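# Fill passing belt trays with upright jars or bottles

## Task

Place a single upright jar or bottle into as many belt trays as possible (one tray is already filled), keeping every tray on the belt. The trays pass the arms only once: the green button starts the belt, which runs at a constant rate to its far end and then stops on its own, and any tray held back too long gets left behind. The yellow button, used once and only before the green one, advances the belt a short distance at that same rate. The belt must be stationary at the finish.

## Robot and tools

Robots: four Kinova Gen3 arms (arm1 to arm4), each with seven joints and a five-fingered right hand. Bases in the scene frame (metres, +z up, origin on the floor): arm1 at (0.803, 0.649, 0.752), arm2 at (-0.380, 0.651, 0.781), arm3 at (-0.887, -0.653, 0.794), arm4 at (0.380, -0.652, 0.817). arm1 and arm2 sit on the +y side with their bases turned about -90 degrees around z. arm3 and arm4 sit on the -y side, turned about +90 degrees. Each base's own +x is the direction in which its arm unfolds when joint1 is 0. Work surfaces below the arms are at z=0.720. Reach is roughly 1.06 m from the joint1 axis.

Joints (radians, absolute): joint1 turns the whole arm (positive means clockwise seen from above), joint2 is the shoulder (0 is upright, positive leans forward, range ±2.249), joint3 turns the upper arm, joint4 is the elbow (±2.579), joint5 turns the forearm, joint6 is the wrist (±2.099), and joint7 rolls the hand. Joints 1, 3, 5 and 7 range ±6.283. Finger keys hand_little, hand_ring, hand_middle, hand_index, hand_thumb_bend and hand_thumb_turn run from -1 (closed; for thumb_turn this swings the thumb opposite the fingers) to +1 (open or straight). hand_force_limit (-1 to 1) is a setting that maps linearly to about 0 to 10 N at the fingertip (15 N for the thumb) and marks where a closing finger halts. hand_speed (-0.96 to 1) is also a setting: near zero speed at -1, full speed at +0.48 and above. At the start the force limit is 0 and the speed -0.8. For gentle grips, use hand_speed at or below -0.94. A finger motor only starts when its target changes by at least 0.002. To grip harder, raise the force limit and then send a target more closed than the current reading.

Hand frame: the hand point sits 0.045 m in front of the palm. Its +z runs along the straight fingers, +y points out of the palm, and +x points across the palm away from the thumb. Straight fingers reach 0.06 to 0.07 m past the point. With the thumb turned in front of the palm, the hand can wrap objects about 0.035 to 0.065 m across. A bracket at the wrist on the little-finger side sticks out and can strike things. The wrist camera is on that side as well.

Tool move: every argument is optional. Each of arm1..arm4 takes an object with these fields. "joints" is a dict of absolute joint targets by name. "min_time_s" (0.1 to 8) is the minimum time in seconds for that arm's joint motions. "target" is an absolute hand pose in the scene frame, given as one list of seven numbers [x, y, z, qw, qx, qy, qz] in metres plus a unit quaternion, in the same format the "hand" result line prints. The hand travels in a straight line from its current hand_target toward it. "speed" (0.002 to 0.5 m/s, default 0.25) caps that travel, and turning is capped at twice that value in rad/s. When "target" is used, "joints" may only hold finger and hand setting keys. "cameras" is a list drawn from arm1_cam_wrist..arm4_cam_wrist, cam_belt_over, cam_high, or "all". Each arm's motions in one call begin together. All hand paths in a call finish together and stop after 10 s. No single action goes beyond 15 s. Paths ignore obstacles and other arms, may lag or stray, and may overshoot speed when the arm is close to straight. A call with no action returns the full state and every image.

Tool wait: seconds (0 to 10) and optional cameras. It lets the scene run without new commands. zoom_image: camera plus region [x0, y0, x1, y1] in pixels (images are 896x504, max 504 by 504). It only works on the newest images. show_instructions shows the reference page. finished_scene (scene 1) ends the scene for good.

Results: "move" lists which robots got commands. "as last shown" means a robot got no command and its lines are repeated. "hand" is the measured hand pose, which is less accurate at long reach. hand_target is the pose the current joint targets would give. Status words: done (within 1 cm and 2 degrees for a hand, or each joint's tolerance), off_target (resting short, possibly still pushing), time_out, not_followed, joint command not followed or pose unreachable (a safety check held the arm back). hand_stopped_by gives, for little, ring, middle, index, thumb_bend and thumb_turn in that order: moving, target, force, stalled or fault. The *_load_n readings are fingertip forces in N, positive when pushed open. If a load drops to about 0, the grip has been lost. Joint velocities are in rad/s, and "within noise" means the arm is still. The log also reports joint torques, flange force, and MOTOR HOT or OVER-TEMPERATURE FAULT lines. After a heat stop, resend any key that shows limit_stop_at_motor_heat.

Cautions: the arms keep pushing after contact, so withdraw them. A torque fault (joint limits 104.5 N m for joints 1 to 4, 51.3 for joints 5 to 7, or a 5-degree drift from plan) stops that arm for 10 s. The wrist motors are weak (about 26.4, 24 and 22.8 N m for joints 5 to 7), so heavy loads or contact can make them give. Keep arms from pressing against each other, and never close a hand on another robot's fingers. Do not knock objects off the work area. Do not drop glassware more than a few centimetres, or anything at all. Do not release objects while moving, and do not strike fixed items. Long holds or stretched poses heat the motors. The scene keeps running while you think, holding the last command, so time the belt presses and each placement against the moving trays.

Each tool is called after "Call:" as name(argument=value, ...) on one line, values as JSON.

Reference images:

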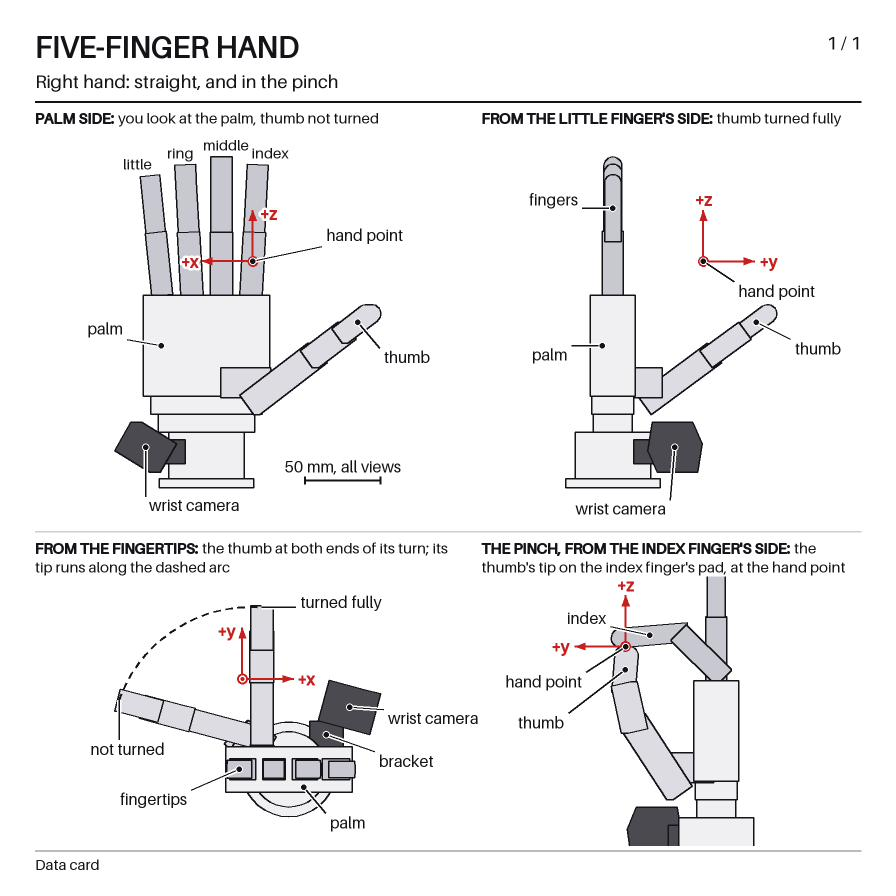

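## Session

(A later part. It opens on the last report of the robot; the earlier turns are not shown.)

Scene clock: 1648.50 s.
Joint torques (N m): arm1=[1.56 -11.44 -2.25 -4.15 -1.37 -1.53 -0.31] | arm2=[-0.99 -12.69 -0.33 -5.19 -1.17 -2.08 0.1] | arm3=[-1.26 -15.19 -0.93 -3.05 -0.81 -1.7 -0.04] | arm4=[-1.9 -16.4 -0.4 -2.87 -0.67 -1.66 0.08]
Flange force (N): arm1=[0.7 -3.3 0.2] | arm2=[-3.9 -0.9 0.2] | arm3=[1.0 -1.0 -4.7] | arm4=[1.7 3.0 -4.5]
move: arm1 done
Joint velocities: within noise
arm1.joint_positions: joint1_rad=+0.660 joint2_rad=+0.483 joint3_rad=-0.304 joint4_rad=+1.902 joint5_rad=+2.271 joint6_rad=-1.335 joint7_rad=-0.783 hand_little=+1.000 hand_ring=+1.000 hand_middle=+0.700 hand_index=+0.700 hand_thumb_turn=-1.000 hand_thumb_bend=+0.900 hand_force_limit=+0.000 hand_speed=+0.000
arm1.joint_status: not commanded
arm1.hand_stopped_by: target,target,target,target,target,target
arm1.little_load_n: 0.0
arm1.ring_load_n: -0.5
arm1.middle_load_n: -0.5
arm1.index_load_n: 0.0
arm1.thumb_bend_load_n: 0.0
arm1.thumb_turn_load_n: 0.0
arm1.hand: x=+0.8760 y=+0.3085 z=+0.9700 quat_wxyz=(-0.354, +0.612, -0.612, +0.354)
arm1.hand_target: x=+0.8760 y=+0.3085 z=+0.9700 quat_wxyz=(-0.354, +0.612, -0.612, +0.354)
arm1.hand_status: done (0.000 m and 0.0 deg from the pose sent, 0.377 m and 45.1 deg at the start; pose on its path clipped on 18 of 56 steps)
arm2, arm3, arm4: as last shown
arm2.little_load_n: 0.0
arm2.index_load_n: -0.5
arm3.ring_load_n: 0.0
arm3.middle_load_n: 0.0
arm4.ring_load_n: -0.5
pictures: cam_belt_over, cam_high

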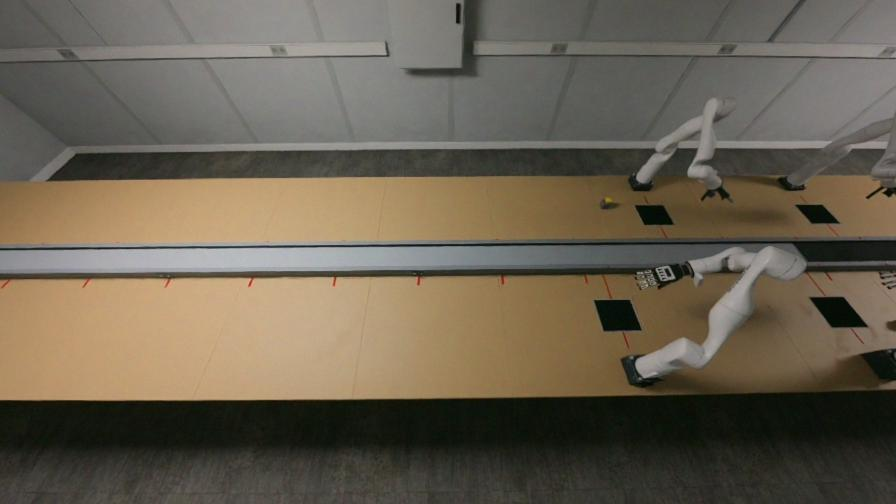

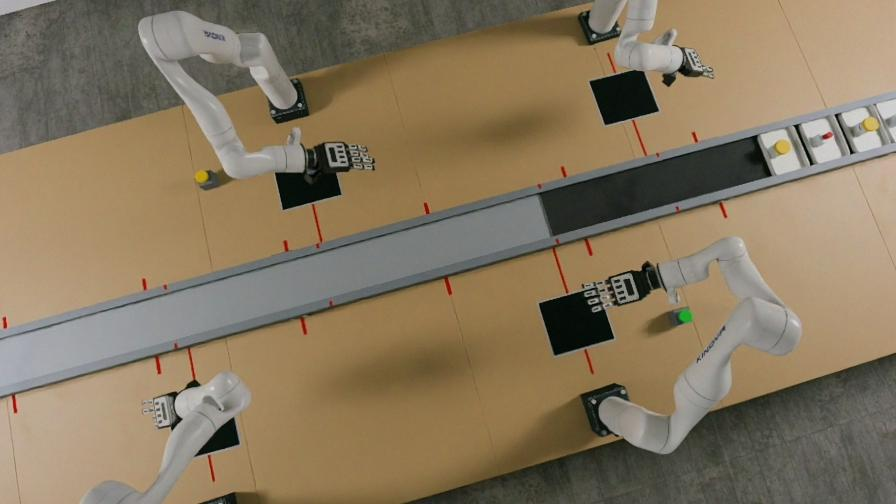

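Call:
wait(seconds=5, cameras=["cam_high"])

Call:
wait(seconds=10, cameras=["cam_high", "arm1_cam_wrist"])

Scene clock: 1654.83 s.
Joint torques (N m): arm1=[1.45 -11.44 -2.13 -4.21 -1.42 -1.51 -0.36] | arm2=[-0.97 -12.66 -0.31 -5.19 -1.15 -2.11 0.08] | arm3=[-1.26 -15.21 -0.92 -3.07 -0.8 -1.66 -0.08] | arm4=[-1.9 -16.4 -0.37 -2.86 -0.68 -1.65 0.05]
Flange force (N): arm1=[0.3 -3.2 0.2] | arm2=[-4.0 -1.0 0.4] | arm3=[1.0 -1.0 -4.7] | arm4=[1.7 3.0 -4.5]
Joint velocities: within noise
arm1.joint_positions: joint1_rad=+0.660 joint2_rad=+0.483 joint3_rad=-0.304 joint4_rad=+1.902 joint5_rad=+2.271 joint6_rad=-1.335 joint7_rad=-0.783 hand_little=+1.000 hand_ring=+1.000 hand_middle=+0.700 hand_index=+0.700 hand_thumb_turn=-1.000 hand_thumb_bend=+0.900 hand_force_limit=+0.000 hand_speed=+0.000
arm1.joint_status: not commanded
arm1.hand_stopped_by: target,target,target,target,target,target
arm1.little_load_n: 0.0
arm1.ring_load_n: 0.0
arm1.middle_load_n: 0.0
arm1.index_load_n: 0.0
arm1.thumb_bend_load_n: -0.5
arm1.thumb_turn_load_n: 0.0
arm1.hand: x=+0.8760 y=+0.3085 z=+0.9700 quat_wxyz=(-0.354, +0.612, -0.612, +0.354)
arm1.hand_target: x=+0.8760 y=+0.3085 z=+0.9700 quat_wxyz=(-0.354, +0.612, -0.612, +0.354)
arm1.hand_status: done (0.000 m and 0.0 deg from the pose sent, 0.377 m and 45.1 deg at the start; pose on its path clipped on 18 of 56 steps)
arm2.joint_positions: joint1_rad=+0.219 joint2_rad=+0.500 joint3_rad=-0.144 joint4_rad=+2.007 joint5_rad=+2.021 joint6_rad=-1.162 joint7_rad=-0.711 hand_little=+1.000 hand_ring=+1.000 hand_middle=+0.700 hand_index=+0.700 hand_thumb_turn=-1.000 hand_thumb_bend=+0.900 hand_force_limit=+0.000 hand_speed=+0.000
arm2.joint_status: not commanded
arm2.hand_stopped_by: target,target,target,target,target,target
arm2.little_load_n: 0.0
arm2.ring_load_n: 0.0
arm2.middle_load_n: 0.0
arm2.index_load_n: 0.0
arm2.thumb_bend_load_n: 0.0
arm2.thumb_turn_load_n: 0.5
arm2.hand: x=-0.2000 y=+0.3000 z=+0.9700 quat_wxyz=(-0.354, +0.612, -0.612, +0.354)
arm2.hand_target: x=-0.2000 y=+0.3000 z=+0.9700 quat_wxyz=(-0.354, +0.612, -0.612, +0.354)
arm2.hand_status: not commanded
arm3.joint_positions: joint1_rad=+0.633 joint2_rad=+0.659 joint3_rad=+0.106 joint4_rad=+1.711 joint5_rad=+2.358 joint6_rad=-1.614 joint7_rad=-0.540 hand_little=+1.000 hand_ring=+1.000 hand_middle=+0.700 hand_index=+0.700 hand_thumb_turn=-1.000 hand_thumb_bend=+0.900 hand_force_limit=+0.000 hand_speed=+0.000
arm3.joint_status: not commanded
arm3.hand_stopped_by: target,target,target,target,target,target
arm3.little_load_n: -0.5
arm3.ring_load_n: 0.0
arm3.middle_load_n: 0.0
arm3.index_load_n: 0.0
arm3.thumb_bend_load_n: 0.0
arm3.thumb_turn_load_n: 0.0
arm3.hand: x=-0.8190 y=-0.3195 z=+0.9700 quat_wxyz=(-0.354, +0.612, +0.612, -0.354)
arm3.hand_target: x=-0.8190 y=-0.3195 z=+0.9700 quat_wxyz=(-0.354, +0.612, +0.612, -0.354)
arm3.hand_status: not commanded
arm4.joint_positions: joint1_rad=+0.602 joint2_rad=+0.709 joint3_rad=+0.126 joint4_rad=+1.773 joint5_rad=+2.341 joint6_rad=-1.562 joint7_rad=-0.472 hand_little=+1.000 hand_ring=+1.000 hand_middle=+0.700 hand_index=+0.700 hand_thumb_turn=-1.000 hand_thumb_bend=+0.900 hand_force_limit=+0.000 hand_speed=+0.000
arm4.joint_status: not commanded
arm4.hand_stopped_by: target,target,target,target,target,target
arm4.little_load_n: 0.0
arm4.ring_load_n: 0.0
arm4.middle_load_n: 0.0
arm4.index_load_n: 0.0
arm4.thumb_bend_load_n: 0.0
arm4.thumb_turn_load_n: 0.0
arm4.hand: x=+0.4315 y=-0.3310 z=+0.9700 quat_wxyz=(-0.354, +0.612, +0.612, -0.354)
arm4.hand_target: x=+0.4315 y=-0.3310 z=+0.9700 quat_wxyz=(-0.354, +0.612, +0.612, -0.354)
arm4.hand_status: not commanded
wait: 5.00 s; at rest from the start

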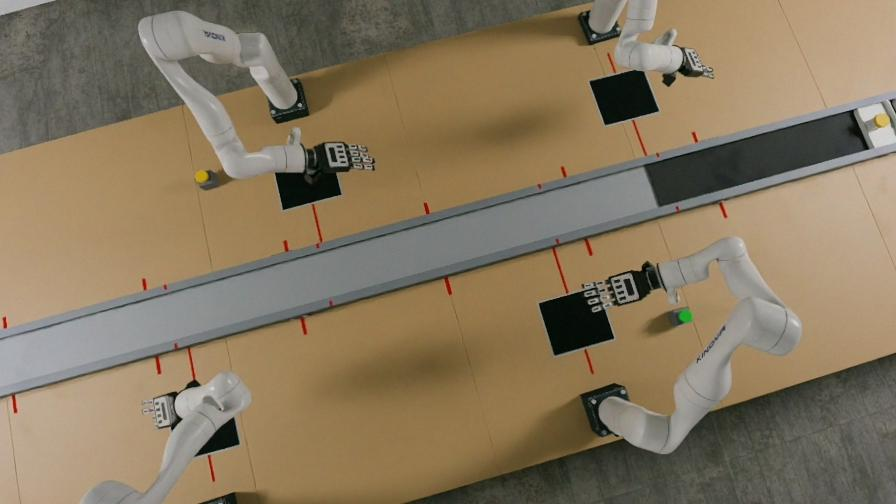

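Scene clock: 1664.83 s.
Joint torques (N m): arm1=[1.54 -11.33 -2.21 -4.28 -1.43 -1.53 -0.35] | arm2=[-0.96 -12.69 -0.3 -5.23 -1.16 -2.1 0.08] | arm3=[-1.22 -15.19 -0.95 -3.09 -0.81 -1.69 -0.01] | arm4=[-1.95 -16.41 -0.36 -2.87 -0.67 -1.64 0.05]
Flange force (N): arm1=[0.1 -3.4 0.4] | arm2=[-4.0 -0.9 0.4] | arm3=[1.0 -1.1 -4.6] | arm4=[1.6 3.0 -4.5]
Joint velocities: within noise
arm1.joint_positions: joint1_rad=+0.660 joint2_rad=+0.483 joint3_rad=-0.304 joint4_rad=+1.902 joint5_rad=+2.271 joint6_rad=-1.335 joint7_rad=-0.783 hand_little=+1.000 hand_ring=+1.000 hand_middle=+0.700 hand_index=+0.700 hand_thumb_turn=-1.000 hand_thumb_bend=+0.900 hand_force_limit=+0.000 hand_speed=+0.000
arm1.joint_status: not commanded
arm1.hand_stopped_by: target,target,target,target,target,target
arm1.little_load_n: 0.0
arm1.ring_load_n: 0.0
arm1.middle_load_n: 0.0
arm1.index_load_n: 0.0
arm1.thumb_bend_load_n: 0.0
arm1.thumb_turn_load_n: 0.0
arm1.hand: x=+0.8760 y=+0.3085 z=+0.9700 quat_wxyz=(-0.354, +0.612, -0.612, +0.354)
arm1.hand_target: x=+0.8760 y=+0.3085 z=+0.9700 quat_wxyz=(-0.354, +0.612, -0.612, +0.354)
arm1.hand_status: done (0.000 m and 0.0 deg from the pose sent, 0.377 m and 45.1 deg at the start; pose on its path clipped on 18 of 56 steps)
arm2.joint_positions: joint1_rad=+0.219 joint2_rad=+0.500 joint3_rad=-0.144 joint4_rad=+2.007 joint5_rad=+2.021 joint6_rad=-1.162 joint7_rad=-0.711 hand_little=+1.000 hand_ring=+1.000 hand_middle=+0.700 hand_index=+0.700 hand_thumb_turn=-1.000 hand_thumb_bend=+0.900 hand_force_limit=+0.000 hand_speed=+0.000
arm2.joint_status: not commanded
arm2.hand_stopped_by: target,target,target,target,target,target
arm2.little_load_n: 0.0
arm2.ring_load_n: 0.0
arm2.middle_load_n: 0.0
arm2.index_load_n: 0.0
arm2.thumb_bend_load_n: 0.0
arm2.thumb_turn_load_n: 0.0
arm2.hand: x=-0.2000 y=+0.3000 z=+0.9700 quat_wxyz=(-0.354, +0.612, -0.612, +0.354)
arm2.hand_target: x=-0.2000 y=+0.3000 z=+0.9700 quat_wxyz=(-0.354, +0.612, -0.612, +0.354)
arm2.hand_status: not commanded
arm3.joint_positions: joint1_rad=+0.633 joint2_rad=+0.659 joint3_rad=+0.106 joint4_rad=+1.711 joint5_rad=+2.358 joint6_rad=-1.614 joint7_rad=-0.540 hand_little=+1.000 hand_ring=+1.000 hand_middle=+0.700 hand_index=+0.700 hand_thumb_turn=-1.000 hand_thumb_bend=+0.900 hand_force_limit=+0.000 hand_speed=+0.000
arm3.joint_status: not commanded
arm3.hand_stopped_by: target,target,target,target,target,target
arm3.little_load_n: -0.5
arm3.ring_load_n: 0.0
arm3.middle_load_n: 0.0
arm3.index_load_n: 0.0
arm3.thumb_bend_load_n: 0.0
arm3.thumb_turn_load_n: 0.0
arm3.hand: x=-0.8190 y=-0.3195 z=+0.9700 quat_wxyz=(-0.354, +0.612, +0.612, -0.354)
arm3.hand_target: x=-0.8190 y=-0.3195 z=+0.9700 quat_wxyz=(-0.354, +0.612, +0.612, -0.354)
arm3.hand_status: not commanded
arm4.joint_positions: joint1_rad=+0.602 joint2_rad=+0.709 joint3_rad=+0.126 joint4_rad=+1.773 joint5_rad=+2.341 joint6_rad=-1.562 joint7_rad=-0.472 hand_little=+1.000 hand_ring=+1.000 hand_middle=+0.700 hand_index=+0.700 hand_thumb_turn=-1.000 hand_thumb_bend=+0.900 hand_force_limit=+0.000 hand_speed=+0.000
arm4.joint_status: not commanded
arm4.hand_stopped_by: target,target,target,target,target,target
arm4.little_load_n: -0.5
arm4.ring_load_n: 0.0
arm4.middle_load_n: 0.0
arm4.index_load_n: 0.0
arm4.thumb_bend_load_n: 0.0
arm4.thumb_turn_load_n: 0.0
arm4.hand: x=+0.4315 y=-0.3310 z=+0.9700 quat_wxyz=(-0.354, +0.612, +0.612, -0.354)
arm4.hand_target: x=+0.4315 y=-0.3310 z=+0.9700 quat_wxyz=(-0.354, +0.612, +0.612, -0.354)
arm4.hand_status: not commanded
wait: 10.00 s; at rest by 0.27 s
pictures: arm1_cam_wrist, cam_high

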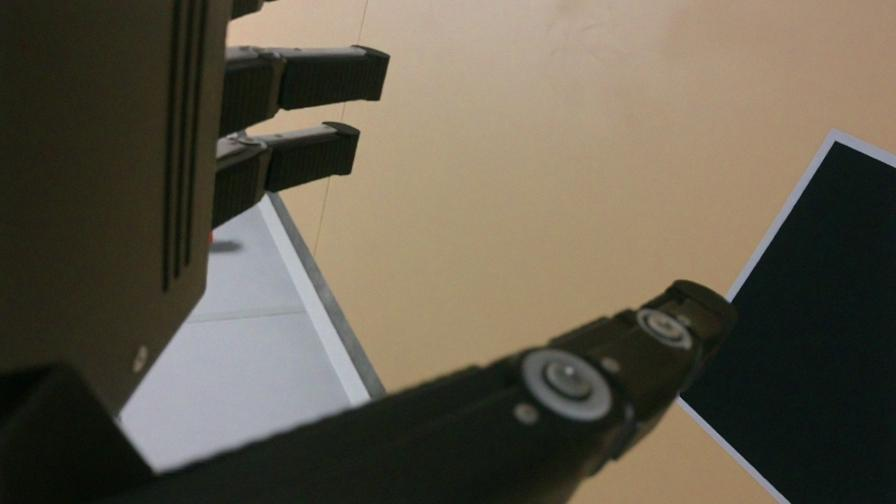

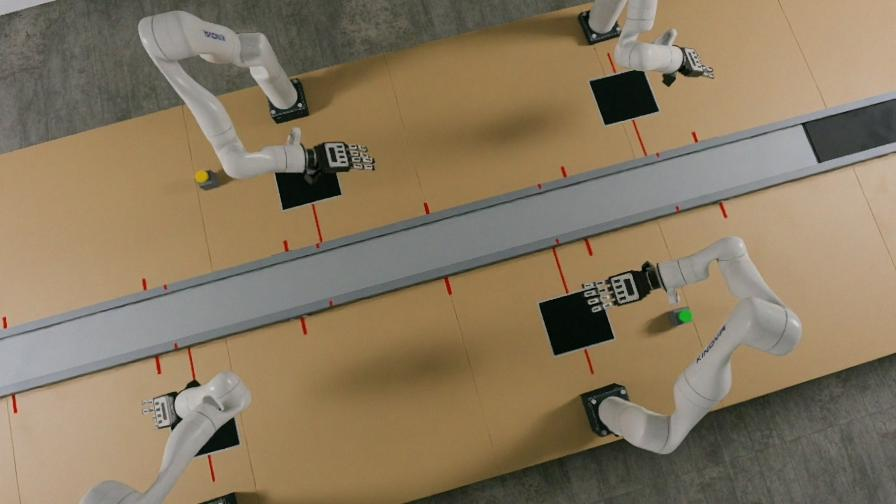

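Call:
move(arm1={"target": [1.216, 0.116, 1.0, 0.299, -0.406, 0.641, -0.579], "speed": 0.25, "joints": {"hand_thumb_turn": 1, "hand_thumb_bend": 1, "hand_index": 1, "hand_middle": 1, "hand_speed": 0}})

Call:
move(arm1={"target": [1.37, 0.0, 1.05, 0.299, -0.406, 0.641, -0.579], "speed": 0.2}, cameras=["arm1_cam_wrist", "cam_high"])

Call:
wait(seconds=3, cameras=["arm1_cam_wrist", "cam_high"])

Scene clock: 1670.30 s.
Joint torques (N m): arm1=[1.41 -15.11 -4.24 -5.45 -0.2 -2.4 -0.34] | arm2=[-0.99 -12.68 -0.32 -5.2 -1.14 -2.08 0.09] | arm3=[-1.25 -15.19 -0.92 -3.09 -0.81 -1.66 -0.05] | arm4=[-1.93 -16.42 -0.35 -2.89 -0.66 -1.67 0.07]
Flange force (N): arm1=[-3.4 -2.0 2.6] | arm2=[-4.0 -0.9 0.3] | arm3=[0.9 -1.1 -4.7] | arm4=[1.6 3.0 -4.4]
move: arm1 done
Joint velocities: within noise
arm1.joint_positions: joint1_rad=+0.054 joint2_rad=+0.688 joint3_rad=-0.564 joint4_rad=+1.929 joint5_rad=+0.762 joint6_rad=-0.749 joint7_rad=-0.031 hand_little=+1.000 hand_ring=+1.000 hand_middle=+1.000 hand_index=+1.000 hand_thumb_turn=+1.000 hand_thumb_bend=+1.000 hand_force_limit=+0.000 hand_speed=+0.000
arm1.joint_status: all done
arm1.hand_stopped_by: target,target,target,target,target,target
arm1.little_load_n: 0.0
arm1.ring_load_n: 0.0
arm1.middle_load_n: 0.0
arm1.index_load_n: 0.0
arm1.thumb_bend_load_n: 0.0
arm1.thumb_turn_load_n: 0.0
arm1.hand: x=+1.2160 y=+0.1160 z=+1.0000 quat_wxyz=(-0.299, +0.406, -0.641, +0.579)
arm1.hand_target: x=+1.2160 y=+0.1160 z=+1.0000 quat_wxyz=(-0.299, +0.406, -0.641, +0.579)
arm1.hand_status: done (0.000 m and 0.0 deg from the pose sent, 0.392 m and 35.8 deg at the start)
arm2, arm3, arm4: as last shown
arm2.ring_load_n: -0.5
arm4.little_load_n: 0.0
arm4.middle_load_n: -0.5
arm4.thumb_turn_load_n: -0.5
pictures: none

Scene clock: 1672.13 s.
Joint torques (N m): arm1=[1.29 -21.07 -5.57 -7.78 -0.22 -2.16 -0.34] | arm2=[-0.96 -12.67 -0.33 -5.21 -1.13 -2.09 0.09] | arm3=[-1.21 -15.2 -0.98 -3.08 -0.82 -1.66 -0.04] | arm4=[-1.87 -16.46 -0.33 -2.84 -0.66 -1.67 0.07]
Flange force (N): arm1=no reading | arm2=[-4.0 -1.0 0.4] | arm3=[1.0 -1.1 -4.7] | arm4=[1.9 3.1 -4.4]
move: arm1 done
Joint velocities: within noise
arm1.joint_positions: joint1_rad=-0.178 joint2_rad=+0.918 joint3_rad=-0.679 joint4_rad=+1.233 joint5_rad=+1.017 joint6_rad=-0.273 joint7_rad=-0.321 hand_little=+1.000 hand_ring=+1.000 hand_middle=+1.000 hand_index=+1.000 hand_thumb_turn=+1.000 hand_thumb_bend=+1.000 hand_force_limit=+0.000 hand_speed=+0.000
arm1.joint_status: not commanded
arm1.hand_stopped_by: target,target,target,target,target,target
arm1.little_load_n: 0.0
arm1.ring_load_n: 0.0
arm1.middle_load_n: 0.0
arm1.index_load_n: 0.0
arm1.thumb_bend_load_n: 0.0
arm1.thumb_turn_load_n: 0.0
arm1.hand: x=+1.3700 y=+0.0000 z=+1.0500 quat_wxyz=(-0.299, +0.406, -0.641, +0.579)
arm1.hand_target: x=+1.3700 y=+0.0000 z=+1.0500 quat_wxyz=(-0.299, +0.406, -0.641, +0.579)
arm1.hand_status: done (0.000 m and 0.0 deg from the pose sent, 0.199 m and 0.0 deg at the start)
arm2, arm3, arm4: as last shown
arm2.ring_load_n: 0.0
arm3.little_load_n: 0.0
arm4.ring_load_n: -0.5
arm4.middle_load_n: 0.0
arm4.thumb_turn_load_n: 0.0

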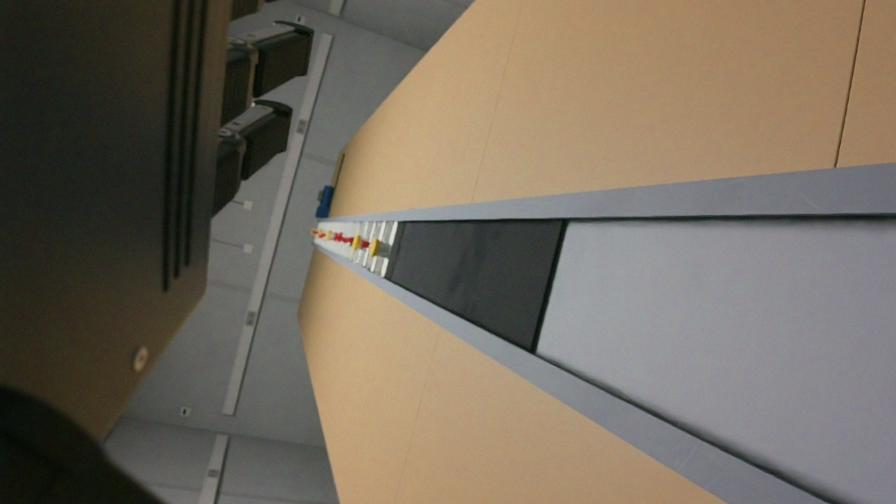

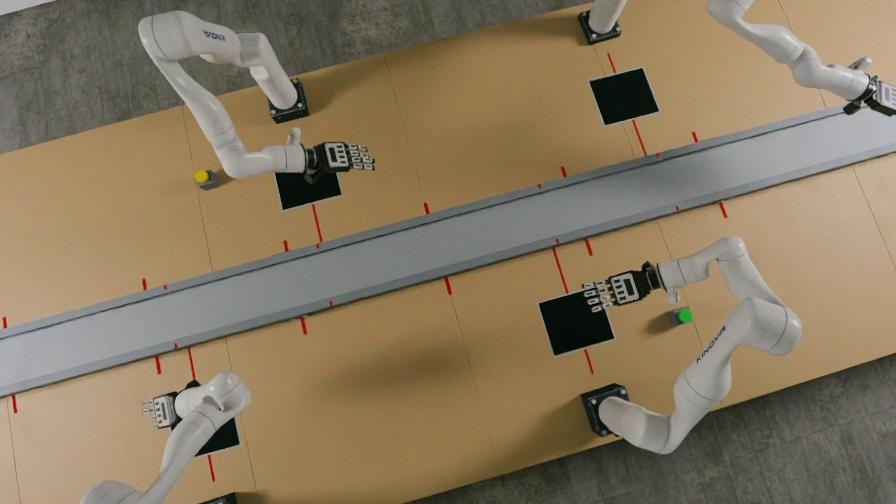

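Scene clock: 1675.13 s.
Joint torques (N m): arm1=[1.38 -21.03 -5.55 -7.7 -0.23 -2.23 -0.41] | arm2=[-0.98 -12.7 -0.33 -5.21 -1.14 -2.11 0.1] | arm3=[-1.23 -15.21 -0.96 -3.06 -0.81 -1.67 -0.06] | arm4=[-1.92 -16.43 -0.39 -2.88 -0.66 -1.64 0.07]
Flange force (N): arm1=no reading | arm2=[-3.9 -0.9 0.4] | arm3=[1.0 -1.0 -4.7] | arm4=[1.7 3.0 -4.5]
Joint velocities: within noise
arm1.joint_positions: joint1_rad=-0.178 joint2_rad=+0.918 joint3_rad=-0.679 joint4_rad=+1.233 joint5_rad=+1.017 joint6_rad=-0.273 joint7_rad=-0.321 hand_little=+1.000 hand_ring=+1.000 hand_middle=+1.000 hand_index=+1.000 hand_thumb_turn=+1.000 hand_thumb_bend=+1.000 hand_force_limit=+0.000 hand_speed=+0.000
arm1.joint_status: not commanded
arm1.hand_stopped_by: target,target,target,target,target,target
arm1.little_load_n: 0.0
arm1.ring_load_n: 0.0
arm1.middle_load_n: 0.0
arm1.index_load_n: 0.0
arm1.thumb_bend_load_n: 0.0
arm1.thumb_turn_load_n: 0.0
arm1.hand: x=+1.3700 y=+0.0000 z=+1.0500 quat_wxyz=(-0.299, +0.406, -0.641, +0.579)
arm1.hand_target: x=+1.3700 y=+0.0000 z=+1.0500 quat_wxyz=(-0.299, +0.406, -0.641, +0.579)
arm1.hand_status: done (0.000 m and 0.0 deg from the pose sent, 0.199 m and 0.0 deg at the start)
arm2.joint_positions: joint1_rad=+0.219 joint2_rad=+0.500 joint3_rad=-0.144 joint4_rad=+2.007 joint5_rad=+2.021 joint6_rad=-1.162 joint7_rad=-0.711 hand_little=+1.000 hand_ring=+1.000 hand_middle=+0.700 hand_index=+0.700 hand_thumb_turn=-1.000 hand_thumb_bend=+0.900 hand_force_limit=+0.000 hand_speed=+0.000
arm2.joint_status: not commanded
arm2.hand_stopped_by: target,target,target,target,target,target
arm2.little_load_n: 0.0
arm2.ring_load_n: 0.0
arm2.middle_load_n: 0.0
arm2.index_load_n: 0.0
arm2.thumb_bend_load_n: 0.0
arm2.thumb_turn_load_n: 0.5
arm2.hand: x=-0.2000 y=+0.3000 z=+0.9700 quat_wxyz=(-0.354, +0.612, -0.612, +0.354)
arm2.hand_target: x=-0.2000 y=+0.3000 z=+0.9700 quat_wxyz=(-0.354, +0.612, -0.612, +0.354)
arm2.hand_status: not commanded
arm3.joint_positions: joint1_rad=+0.633 joint2_rad=+0.659 joint3_rad=+0.106 joint4_rad=+1.711 joint5_rad=+2.358 joint6_rad=-1.614 joint7_rad=-0.540 hand_little=+1.000 hand_ring=+1.000 hand_middle=+0.700 hand_index=+0.700 hand_thumb_turn=-1.000 hand_thumb_bend=+0.900 hand_force_limit=+0.000 hand_speed=+0.000
arm3.joint_status: not commanded
arm3.hand_stopped_by: target,target,target,target,target,target
arm3.little_load_n: 0.0
arm3.ring_load_n: 0.0
arm3.middle_load_n: 0.0
arm3.index_load_n: 0.0
arm3.thumb_bend_load_n: 0.0
arm3.thumb_turn_load_n: 0.0
arm3.hand: x=-0.8190 y=-0.3195 z=+0.9700 quat_wxyz=(-0.354, +0.612, +0.612, -0.354)
arm3.hand_target: x=-0.8190 y=-0.3195 z=+0.9700 quat_wxyz=(-0.354, +0.612, +0.612, -0.354)
arm3.hand_status: not commanded
arm4.joint_positions: joint1_rad=+0.602 joint2_rad=+0.709 joint3_rad=+0.126 joint4_rad=+1.773 joint5_rad=+2.341 joint6_rad=-1.562 joint7_rad=-0.472 hand_little=+1.000 hand_ring=+1.000 hand_middle=+0.700 hand_index=+0.700 hand_thumb_turn=-1.000 hand_thumb_bend=+0.900 hand_force_limit=+0.000 hand_speed=+0.000
arm4.joint_status: not commanded
arm4.hand_stopped_by: target,target,target,target,target,target
arm4.little_load_n: 0.0
arm4.ring_load_n: 0.0
arm4.middle_load_n: 0.0
arm4.index_load_n: 0.0
arm4.thumb_bend_load_n: 0.0
arm4.thumb_turn_load_n: 0.0
arm4.hand: x=+0.4315 y=-0.3310 z=+0.9700 quat_wxyz=(-0.354, +0.612, +0.612, -0.354)
arm4.hand_target: x=+0.4315 y=-0.3310 z=+0.9700 quat_wxyz=(-0.354, +0.612, +0.612, -0.354)
arm4.hand_status: not commanded
wait: 3.00 s; at rest by 0.27 s

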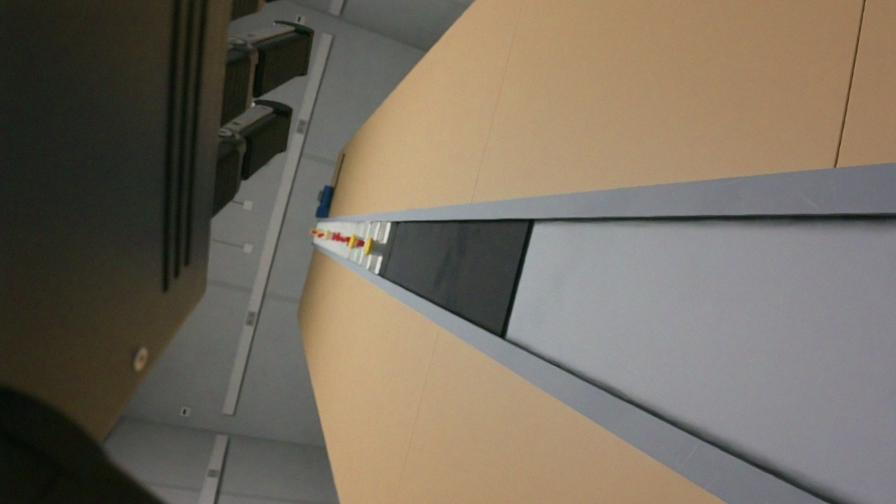

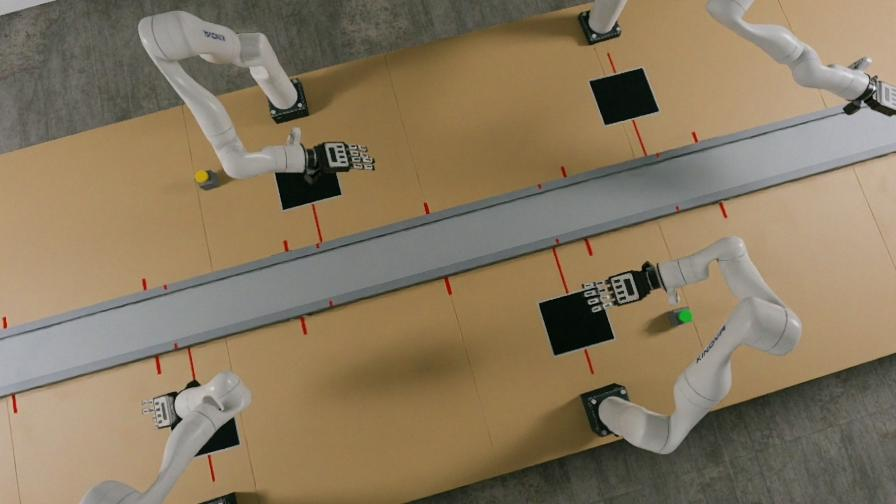

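Call:
zoom_image(camera="arm1_cam_wrist", region=[300, 200, 410, 290])

Call:
wait(seconds=10, cameras=["arm1_cam_wrist"])

Call:
wait(seconds=2, cameras=["arm1_cam_wrist"])

Scaled by 4.582 from the camera's image (finer frame: 1280x720).

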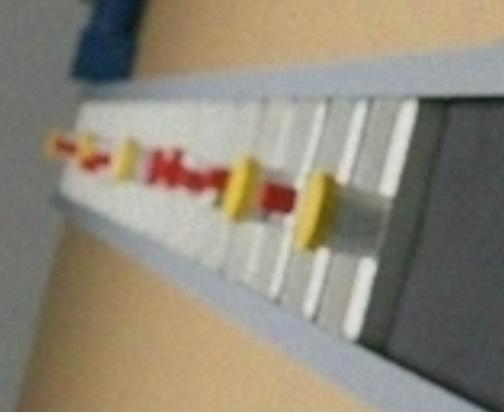

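Scene clock: 1686.87 s.
Joint torques (N m): arm1=[1.38 -21.16 -5.64 -7.67 -0.24 -2.22 -0.35] | arm2=[-0.96 -12.68 -0.31 -5.18 -1.15 -2.1 0.11] | arm3=[-1.21 -15.22 -0.97 -3.11 -0.82 -1.65 -0.02] | arm4=[-1.87 -16.42 -0.37 -2.87 -0.67 -1.63 0.06]
Flange force (N): arm1=no reading | arm2=[-3.9 -1.0 0.4] | arm3=[1.0 -1.1 -4.7] | arm4=[1.7 3.0 -4.5]
Joint velocities: within noise
arm1.joint_positions: joint1_rad=-0.178 joint2_rad=+0.918 joint3_rad=-0.679 joint4_rad=+1.233 joint5_rad=+1.017 joint6_rad=-0.273 joint7_rad=-0.321 hand_little=+1.000 hand_ring=+1.000 hand_middle=+1.000 hand_index=+1.000 hand_thumb_turn=+1.000 hand_thumb_bend=+1.000 hand_force_limit=+0.000 hand_speed=+0.000
arm1.joint_status: not commanded
arm1.hand_stopped_by: target,target,target,target,target,target
arm1.little_load_n: 0.0
arm1.ring_load_n: 0.0
arm1.middle_load_n: 0.0
arm1.index_load_n: 0.0
arm1.thumb_bend_load_n: 0.0
arm1.thumb_turn_load_n: 0.0
arm1.hand: x=+1.3700 y=+0.0000 z=+1.0500 quat_wxyz=(-0.299, +0.406, -0.641, +0.579)
arm1.hand_target: x=+1.3700 y=+0.0000 z=+1.0500 quat_wxyz=(-0.299, +0.406, -0.641, +0.579)
arm1.hand_status: done (0.000 m and 0.0 deg from the pose sent, 0.199 m and 0.0 deg at the start)
arm2.joint_positions: joint1_rad=+0.219 joint2_rad=+0.500 joint3_rad=-0.144 joint4_rad=+2.007 joint5_rad=+2.021 joint6_rad=-1.162 joint7_rad=-0.711 hand_little=+1.000 hand_ring=+1.000 hand_middle=+0.700 hand_index=+0.700 hand_thumb_turn=-1.000 hand_thumb_bend=+0.900 hand_force_limit=+0.000 hand_speed=+0.000
arm2.joint_status: not commanded
arm2.hand_stopped_by: target,target,target,target,target,target
arm2.little_load_n: 0.0
arm2.ring_load_n: 0.0
arm2.middle_load_n: 0.0
arm2.index_load_n: 0.0
arm2.thumb_bend_load_n: 0.0
arm2.thumb_turn_load_n: 0.0
arm2.hand: x=-0.2000 y=+0.3000 z=+0.9700 quat_wxyz=(-0.354, +0.612, -0.612, +0.354)
arm2.hand_target: x=-0.2000 y=+0.3000 z=+0.9700 quat_wxyz=(-0.354, +0.612, -0.612, +0.354)
arm2.hand_status: not commanded
arm3.joint_positions: joint1_rad=+0.633 joint2_rad=+0.659 joint3_rad=+0.106 joint4_rad=+1.711 joint5_rad=+2.358 joint6_rad=-1.614 joint7_rad=-0.540 hand_little=+1.000 hand_ring=+1.000 hand_middle=+0.700 hand_index=+0.700 hand_thumb_turn=-1.000 hand_thumb_bend=+0.900 hand_force_limit=+0.000 hand_speed=+0.000
arm3.joint_status: not commanded
arm3.hand_stopped_by: target,target,target,target,target,target
arm3.little_load_n: 0.0
arm3.ring_load_n: 0.0
arm3.middle_load_n: 0.0
arm3.index_load_n: 0.0
arm3.thumb_bend_load_n: 0.0
arm3.thumb_turn_load_n: 0.0
arm3.hand: x=-0.8190 y=-0.3195 z=+0.9700 quat_wxyz=(-0.354, +0.612, +0.612, -0.354)
arm3.hand_target: x=-0.8190 y=-0.3195 z=+0.9700 quat_wxyz=(-0.354, +0.612, +0.612, -0.354)
arm3.hand_status: not commanded
arm4.joint_positions: joint1_rad=+0.602 joint2_rad=+0.709 joint3_rad=+0.126 joint4_rad=+1.773 joint5_rad=+2.341 joint6_rad=-1.562 joint7_rad=-0.472 hand_little=+1.000 hand_ring=+1.000 hand_middle=+0.700 hand_index=+0.700 hand_thumb_turn=-1.000 hand_thumb_bend=+0.900 hand_force_limit=+0.000 hand_speed=+0.000
arm4.joint_status: not commanded
arm4.hand_stopped_by: target,target,target,target,target,target
arm4.little_load_n: 0.0
arm4.ring_load_n: 0.0
arm4.middle_load_n: 0.0
arm4.index_load_n: 0.0
arm4.thumb_bend_load_n: 0.0
arm4.thumb_turn_load_n: 0.0
arm4.hand: x=+0.4315 y=-0.3310 z=+0.9700 quat_wxyz=(-0.354, +0.612, +0.612, -0.354)
arm4.hand_target: x=+0.4315 y=-0.3310 z=+0.9700 quat_wxyz=(-0.354, +0.612, +0.612, -0.354)
arm4.hand_status: not commanded
wait: 10.00 s; at rest from the start

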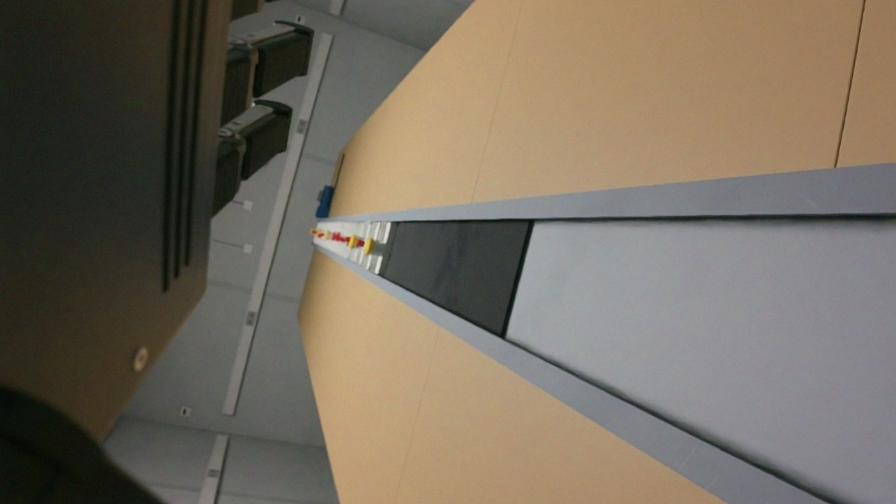

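Scene clock: 1688.87 s.
Joint torques (N m): arm1=[1.35 -21.1 -5.6 -7.62 -0.26 -2.19 -0.38] | arm2=[-1 -12.68 -0.32 -5.21 -1.15 -2.09 0.09] | arm3=[-1.14 -15.2 -0.89 -3.1 -0.82 -1.67 -0.05] | arm4=[-1.92 -16.42 -0.37 -2.85 -0.68 -1.64 0.04]
Flange force (N): arm1=no reading | arm2=[-4.0 -0.9 0.3] | arm3=[1.0 -1.1 -4.5] | arm4=[1.7 3.1 -4.6]
Joint velocities: within noise
arm1.joint_positions: joint1_rad=-0.178 joint2_rad=+0.918 joint3_rad=-0.679 joint4_rad=+1.233 joint5_rad=+1.017 joint6_rad=-0.273 joint7_rad=-0.321 hand_little=+1.000 hand_ring=+1.000 hand_middle=+1.000 hand_index=+1.000 hand_thumb_turn=+1.000 hand_thumb_bend=+1.000 hand_force_limit=+0.000 hand_speed=+0.000
arm1.joint_status: not commanded
arm1.hand_stopped_by: target,target,target,target,target,target
arm1.little_load_n: 0.0
arm1.ring_load_n: 0.0
arm1.middle_load_n: 0.0
arm1.index_load_n: -0.5
arm1.thumb_bend_load_n: 0.0
arm1.thumb_turn_load_n: -0.5
arm1.hand: x=+1.3700 y=+0.0000 z=+1.0500 quat_wxyz=(-0.299, +0.406, -0.641, +0.579)
arm1.hand_target: x=+1.3700 y=+0.0000 z=+1.0500 quat_wxyz=(-0.299, +0.406, -0.641, +0.579)
arm1.hand_status: done (0.000 m and 0.0 deg from the pose sent, 0.199 m and 0.0 deg at the start)
arm2.joint_positions: joint1_rad=+0.219 joint2_rad=+0.500 joint3_rad=-0.144 joint4_rad=+2.007 joint5_rad=+2.021 joint6_rad=-1.162 joint7_rad=-0.711 hand_little=+1.000 hand_ring=+1.000 hand_middle=+0.700 hand_index=+0.700 hand_thumb_turn=-1.000 hand_thumb_bend=+0.900 hand_force_limit=+0.000 hand_speed=+0.000
arm2.joint_status: not commanded
arm2.hand_stopped_by: target,target,target,target,target,target
arm2.little_load_n: 0.0
arm2.ring_load_n: 0.0
arm2.middle_load_n: 0.0
arm2.index_load_n: 0.0
arm2.thumb_bend_load_n: 0.0
arm2.thumb_turn_load_n: 0.0
arm2.hand: x=-0.2000 y=+0.3000 z=+0.9700 quat_wxyz=(-0.354, +0.612, -0.612, +0.354)
arm2.hand_target: x=-0.2000 y=+0.3000 z=+0.9700 quat_wxyz=(-0.354, +0.612, -0.612, +0.354)
arm2.hand_status: not commanded
arm3.joint_positions: joint1_rad=+0.633 joint2_rad=+0.659 joint3_rad=+0.106 joint4_rad=+1.711 joint5_rad=+2.358 joint6_rad=-1.614 joint7_rad=-0.540 hand_little=+1.000 hand_ring=+1.000 hand_middle=+0.700 hand_index=+0.700 hand_thumb_turn=-1.000 hand_thumb_bend=+0.900 hand_force_limit=+0.000 hand_speed=+0.000
arm3.joint_status: not commanded
arm3.hand_stopped_by: target,target,target,target,target,target
arm3.little_load_n: 0.0
arm3.ring_load_n: 0.0
arm3.middle_load_n: 0.0
arm3.index_load_n: 0.0
arm3.thumb_bend_load_n: 0.0
arm3.thumb_turn_load_n: 0.0
arm3.hand: x=-0.8190 y=-0.3195 z=+0.9700 quat_wxyz=(-0.354, +0.612, +0.612, -0.354)
arm3.hand_target: x=-0.8190 y=-0.3195 z=+0.9700 quat_wxyz=(-0.354, +0.612, +0.612, -0.354)
arm3.hand_status: not commanded
arm4.joint_positions: joint1_rad=+0.602 joint2_rad=+0.709 joint3_rad=+0.126 joint4_rad=+1.773 joint5_rad=+2.341 joint6_rad=-1.562 joint7_rad=-0.472 hand_little=+1.000 hand_ring=+1.000 hand_middle=+0.700 hand_index=+0.700 hand_thumb_turn=-1.000 hand_thumb_bend=+0.900 hand_force_limit=+0.000 hand_speed=+0.000
arm4.joint_status: not commanded
arm4.hand_stopped_by: target,target,target,target,target,target
arm4.little_load_n: 0.0
arm4.ring_load_n: 0.0
arm4.middle_load_n: 0.0
arm4.index_load_n: -0.5
arm4.thumb_bend_load_n: 0.0
arm4.thumb_turn_load_n: 0.0
arm4.hand: x=+0.4315 y=-0.3310 z=+0.9700 quat_wxyz=(-0.354, +0.612, +0.612, -0.354)
arm4.hand_target: x=+0.4315 y=-0.3310 z=+0.9700 quat_wxyz=(-0.354, +0.612, +0.612, -0.354)
arm4.hand_status: not commanded
wait: 2.00 s; at rest by 0.27 s

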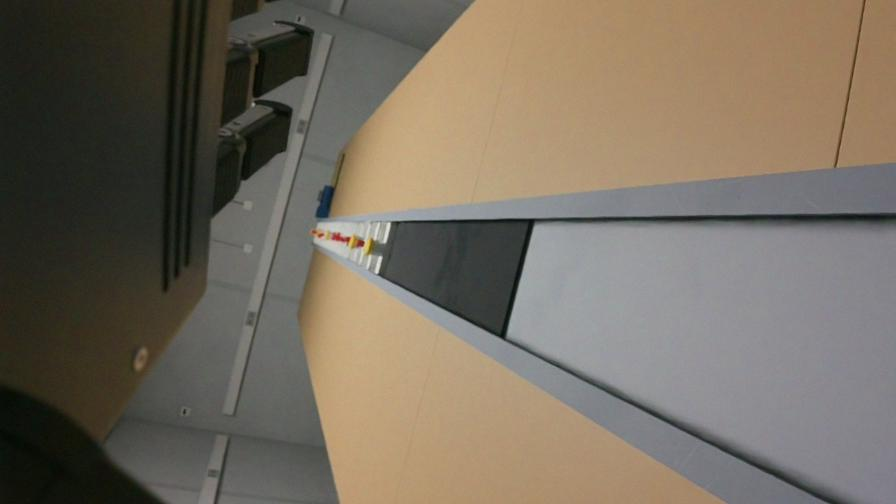

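Call:
finished_scene()

The scene is finished: the task was done.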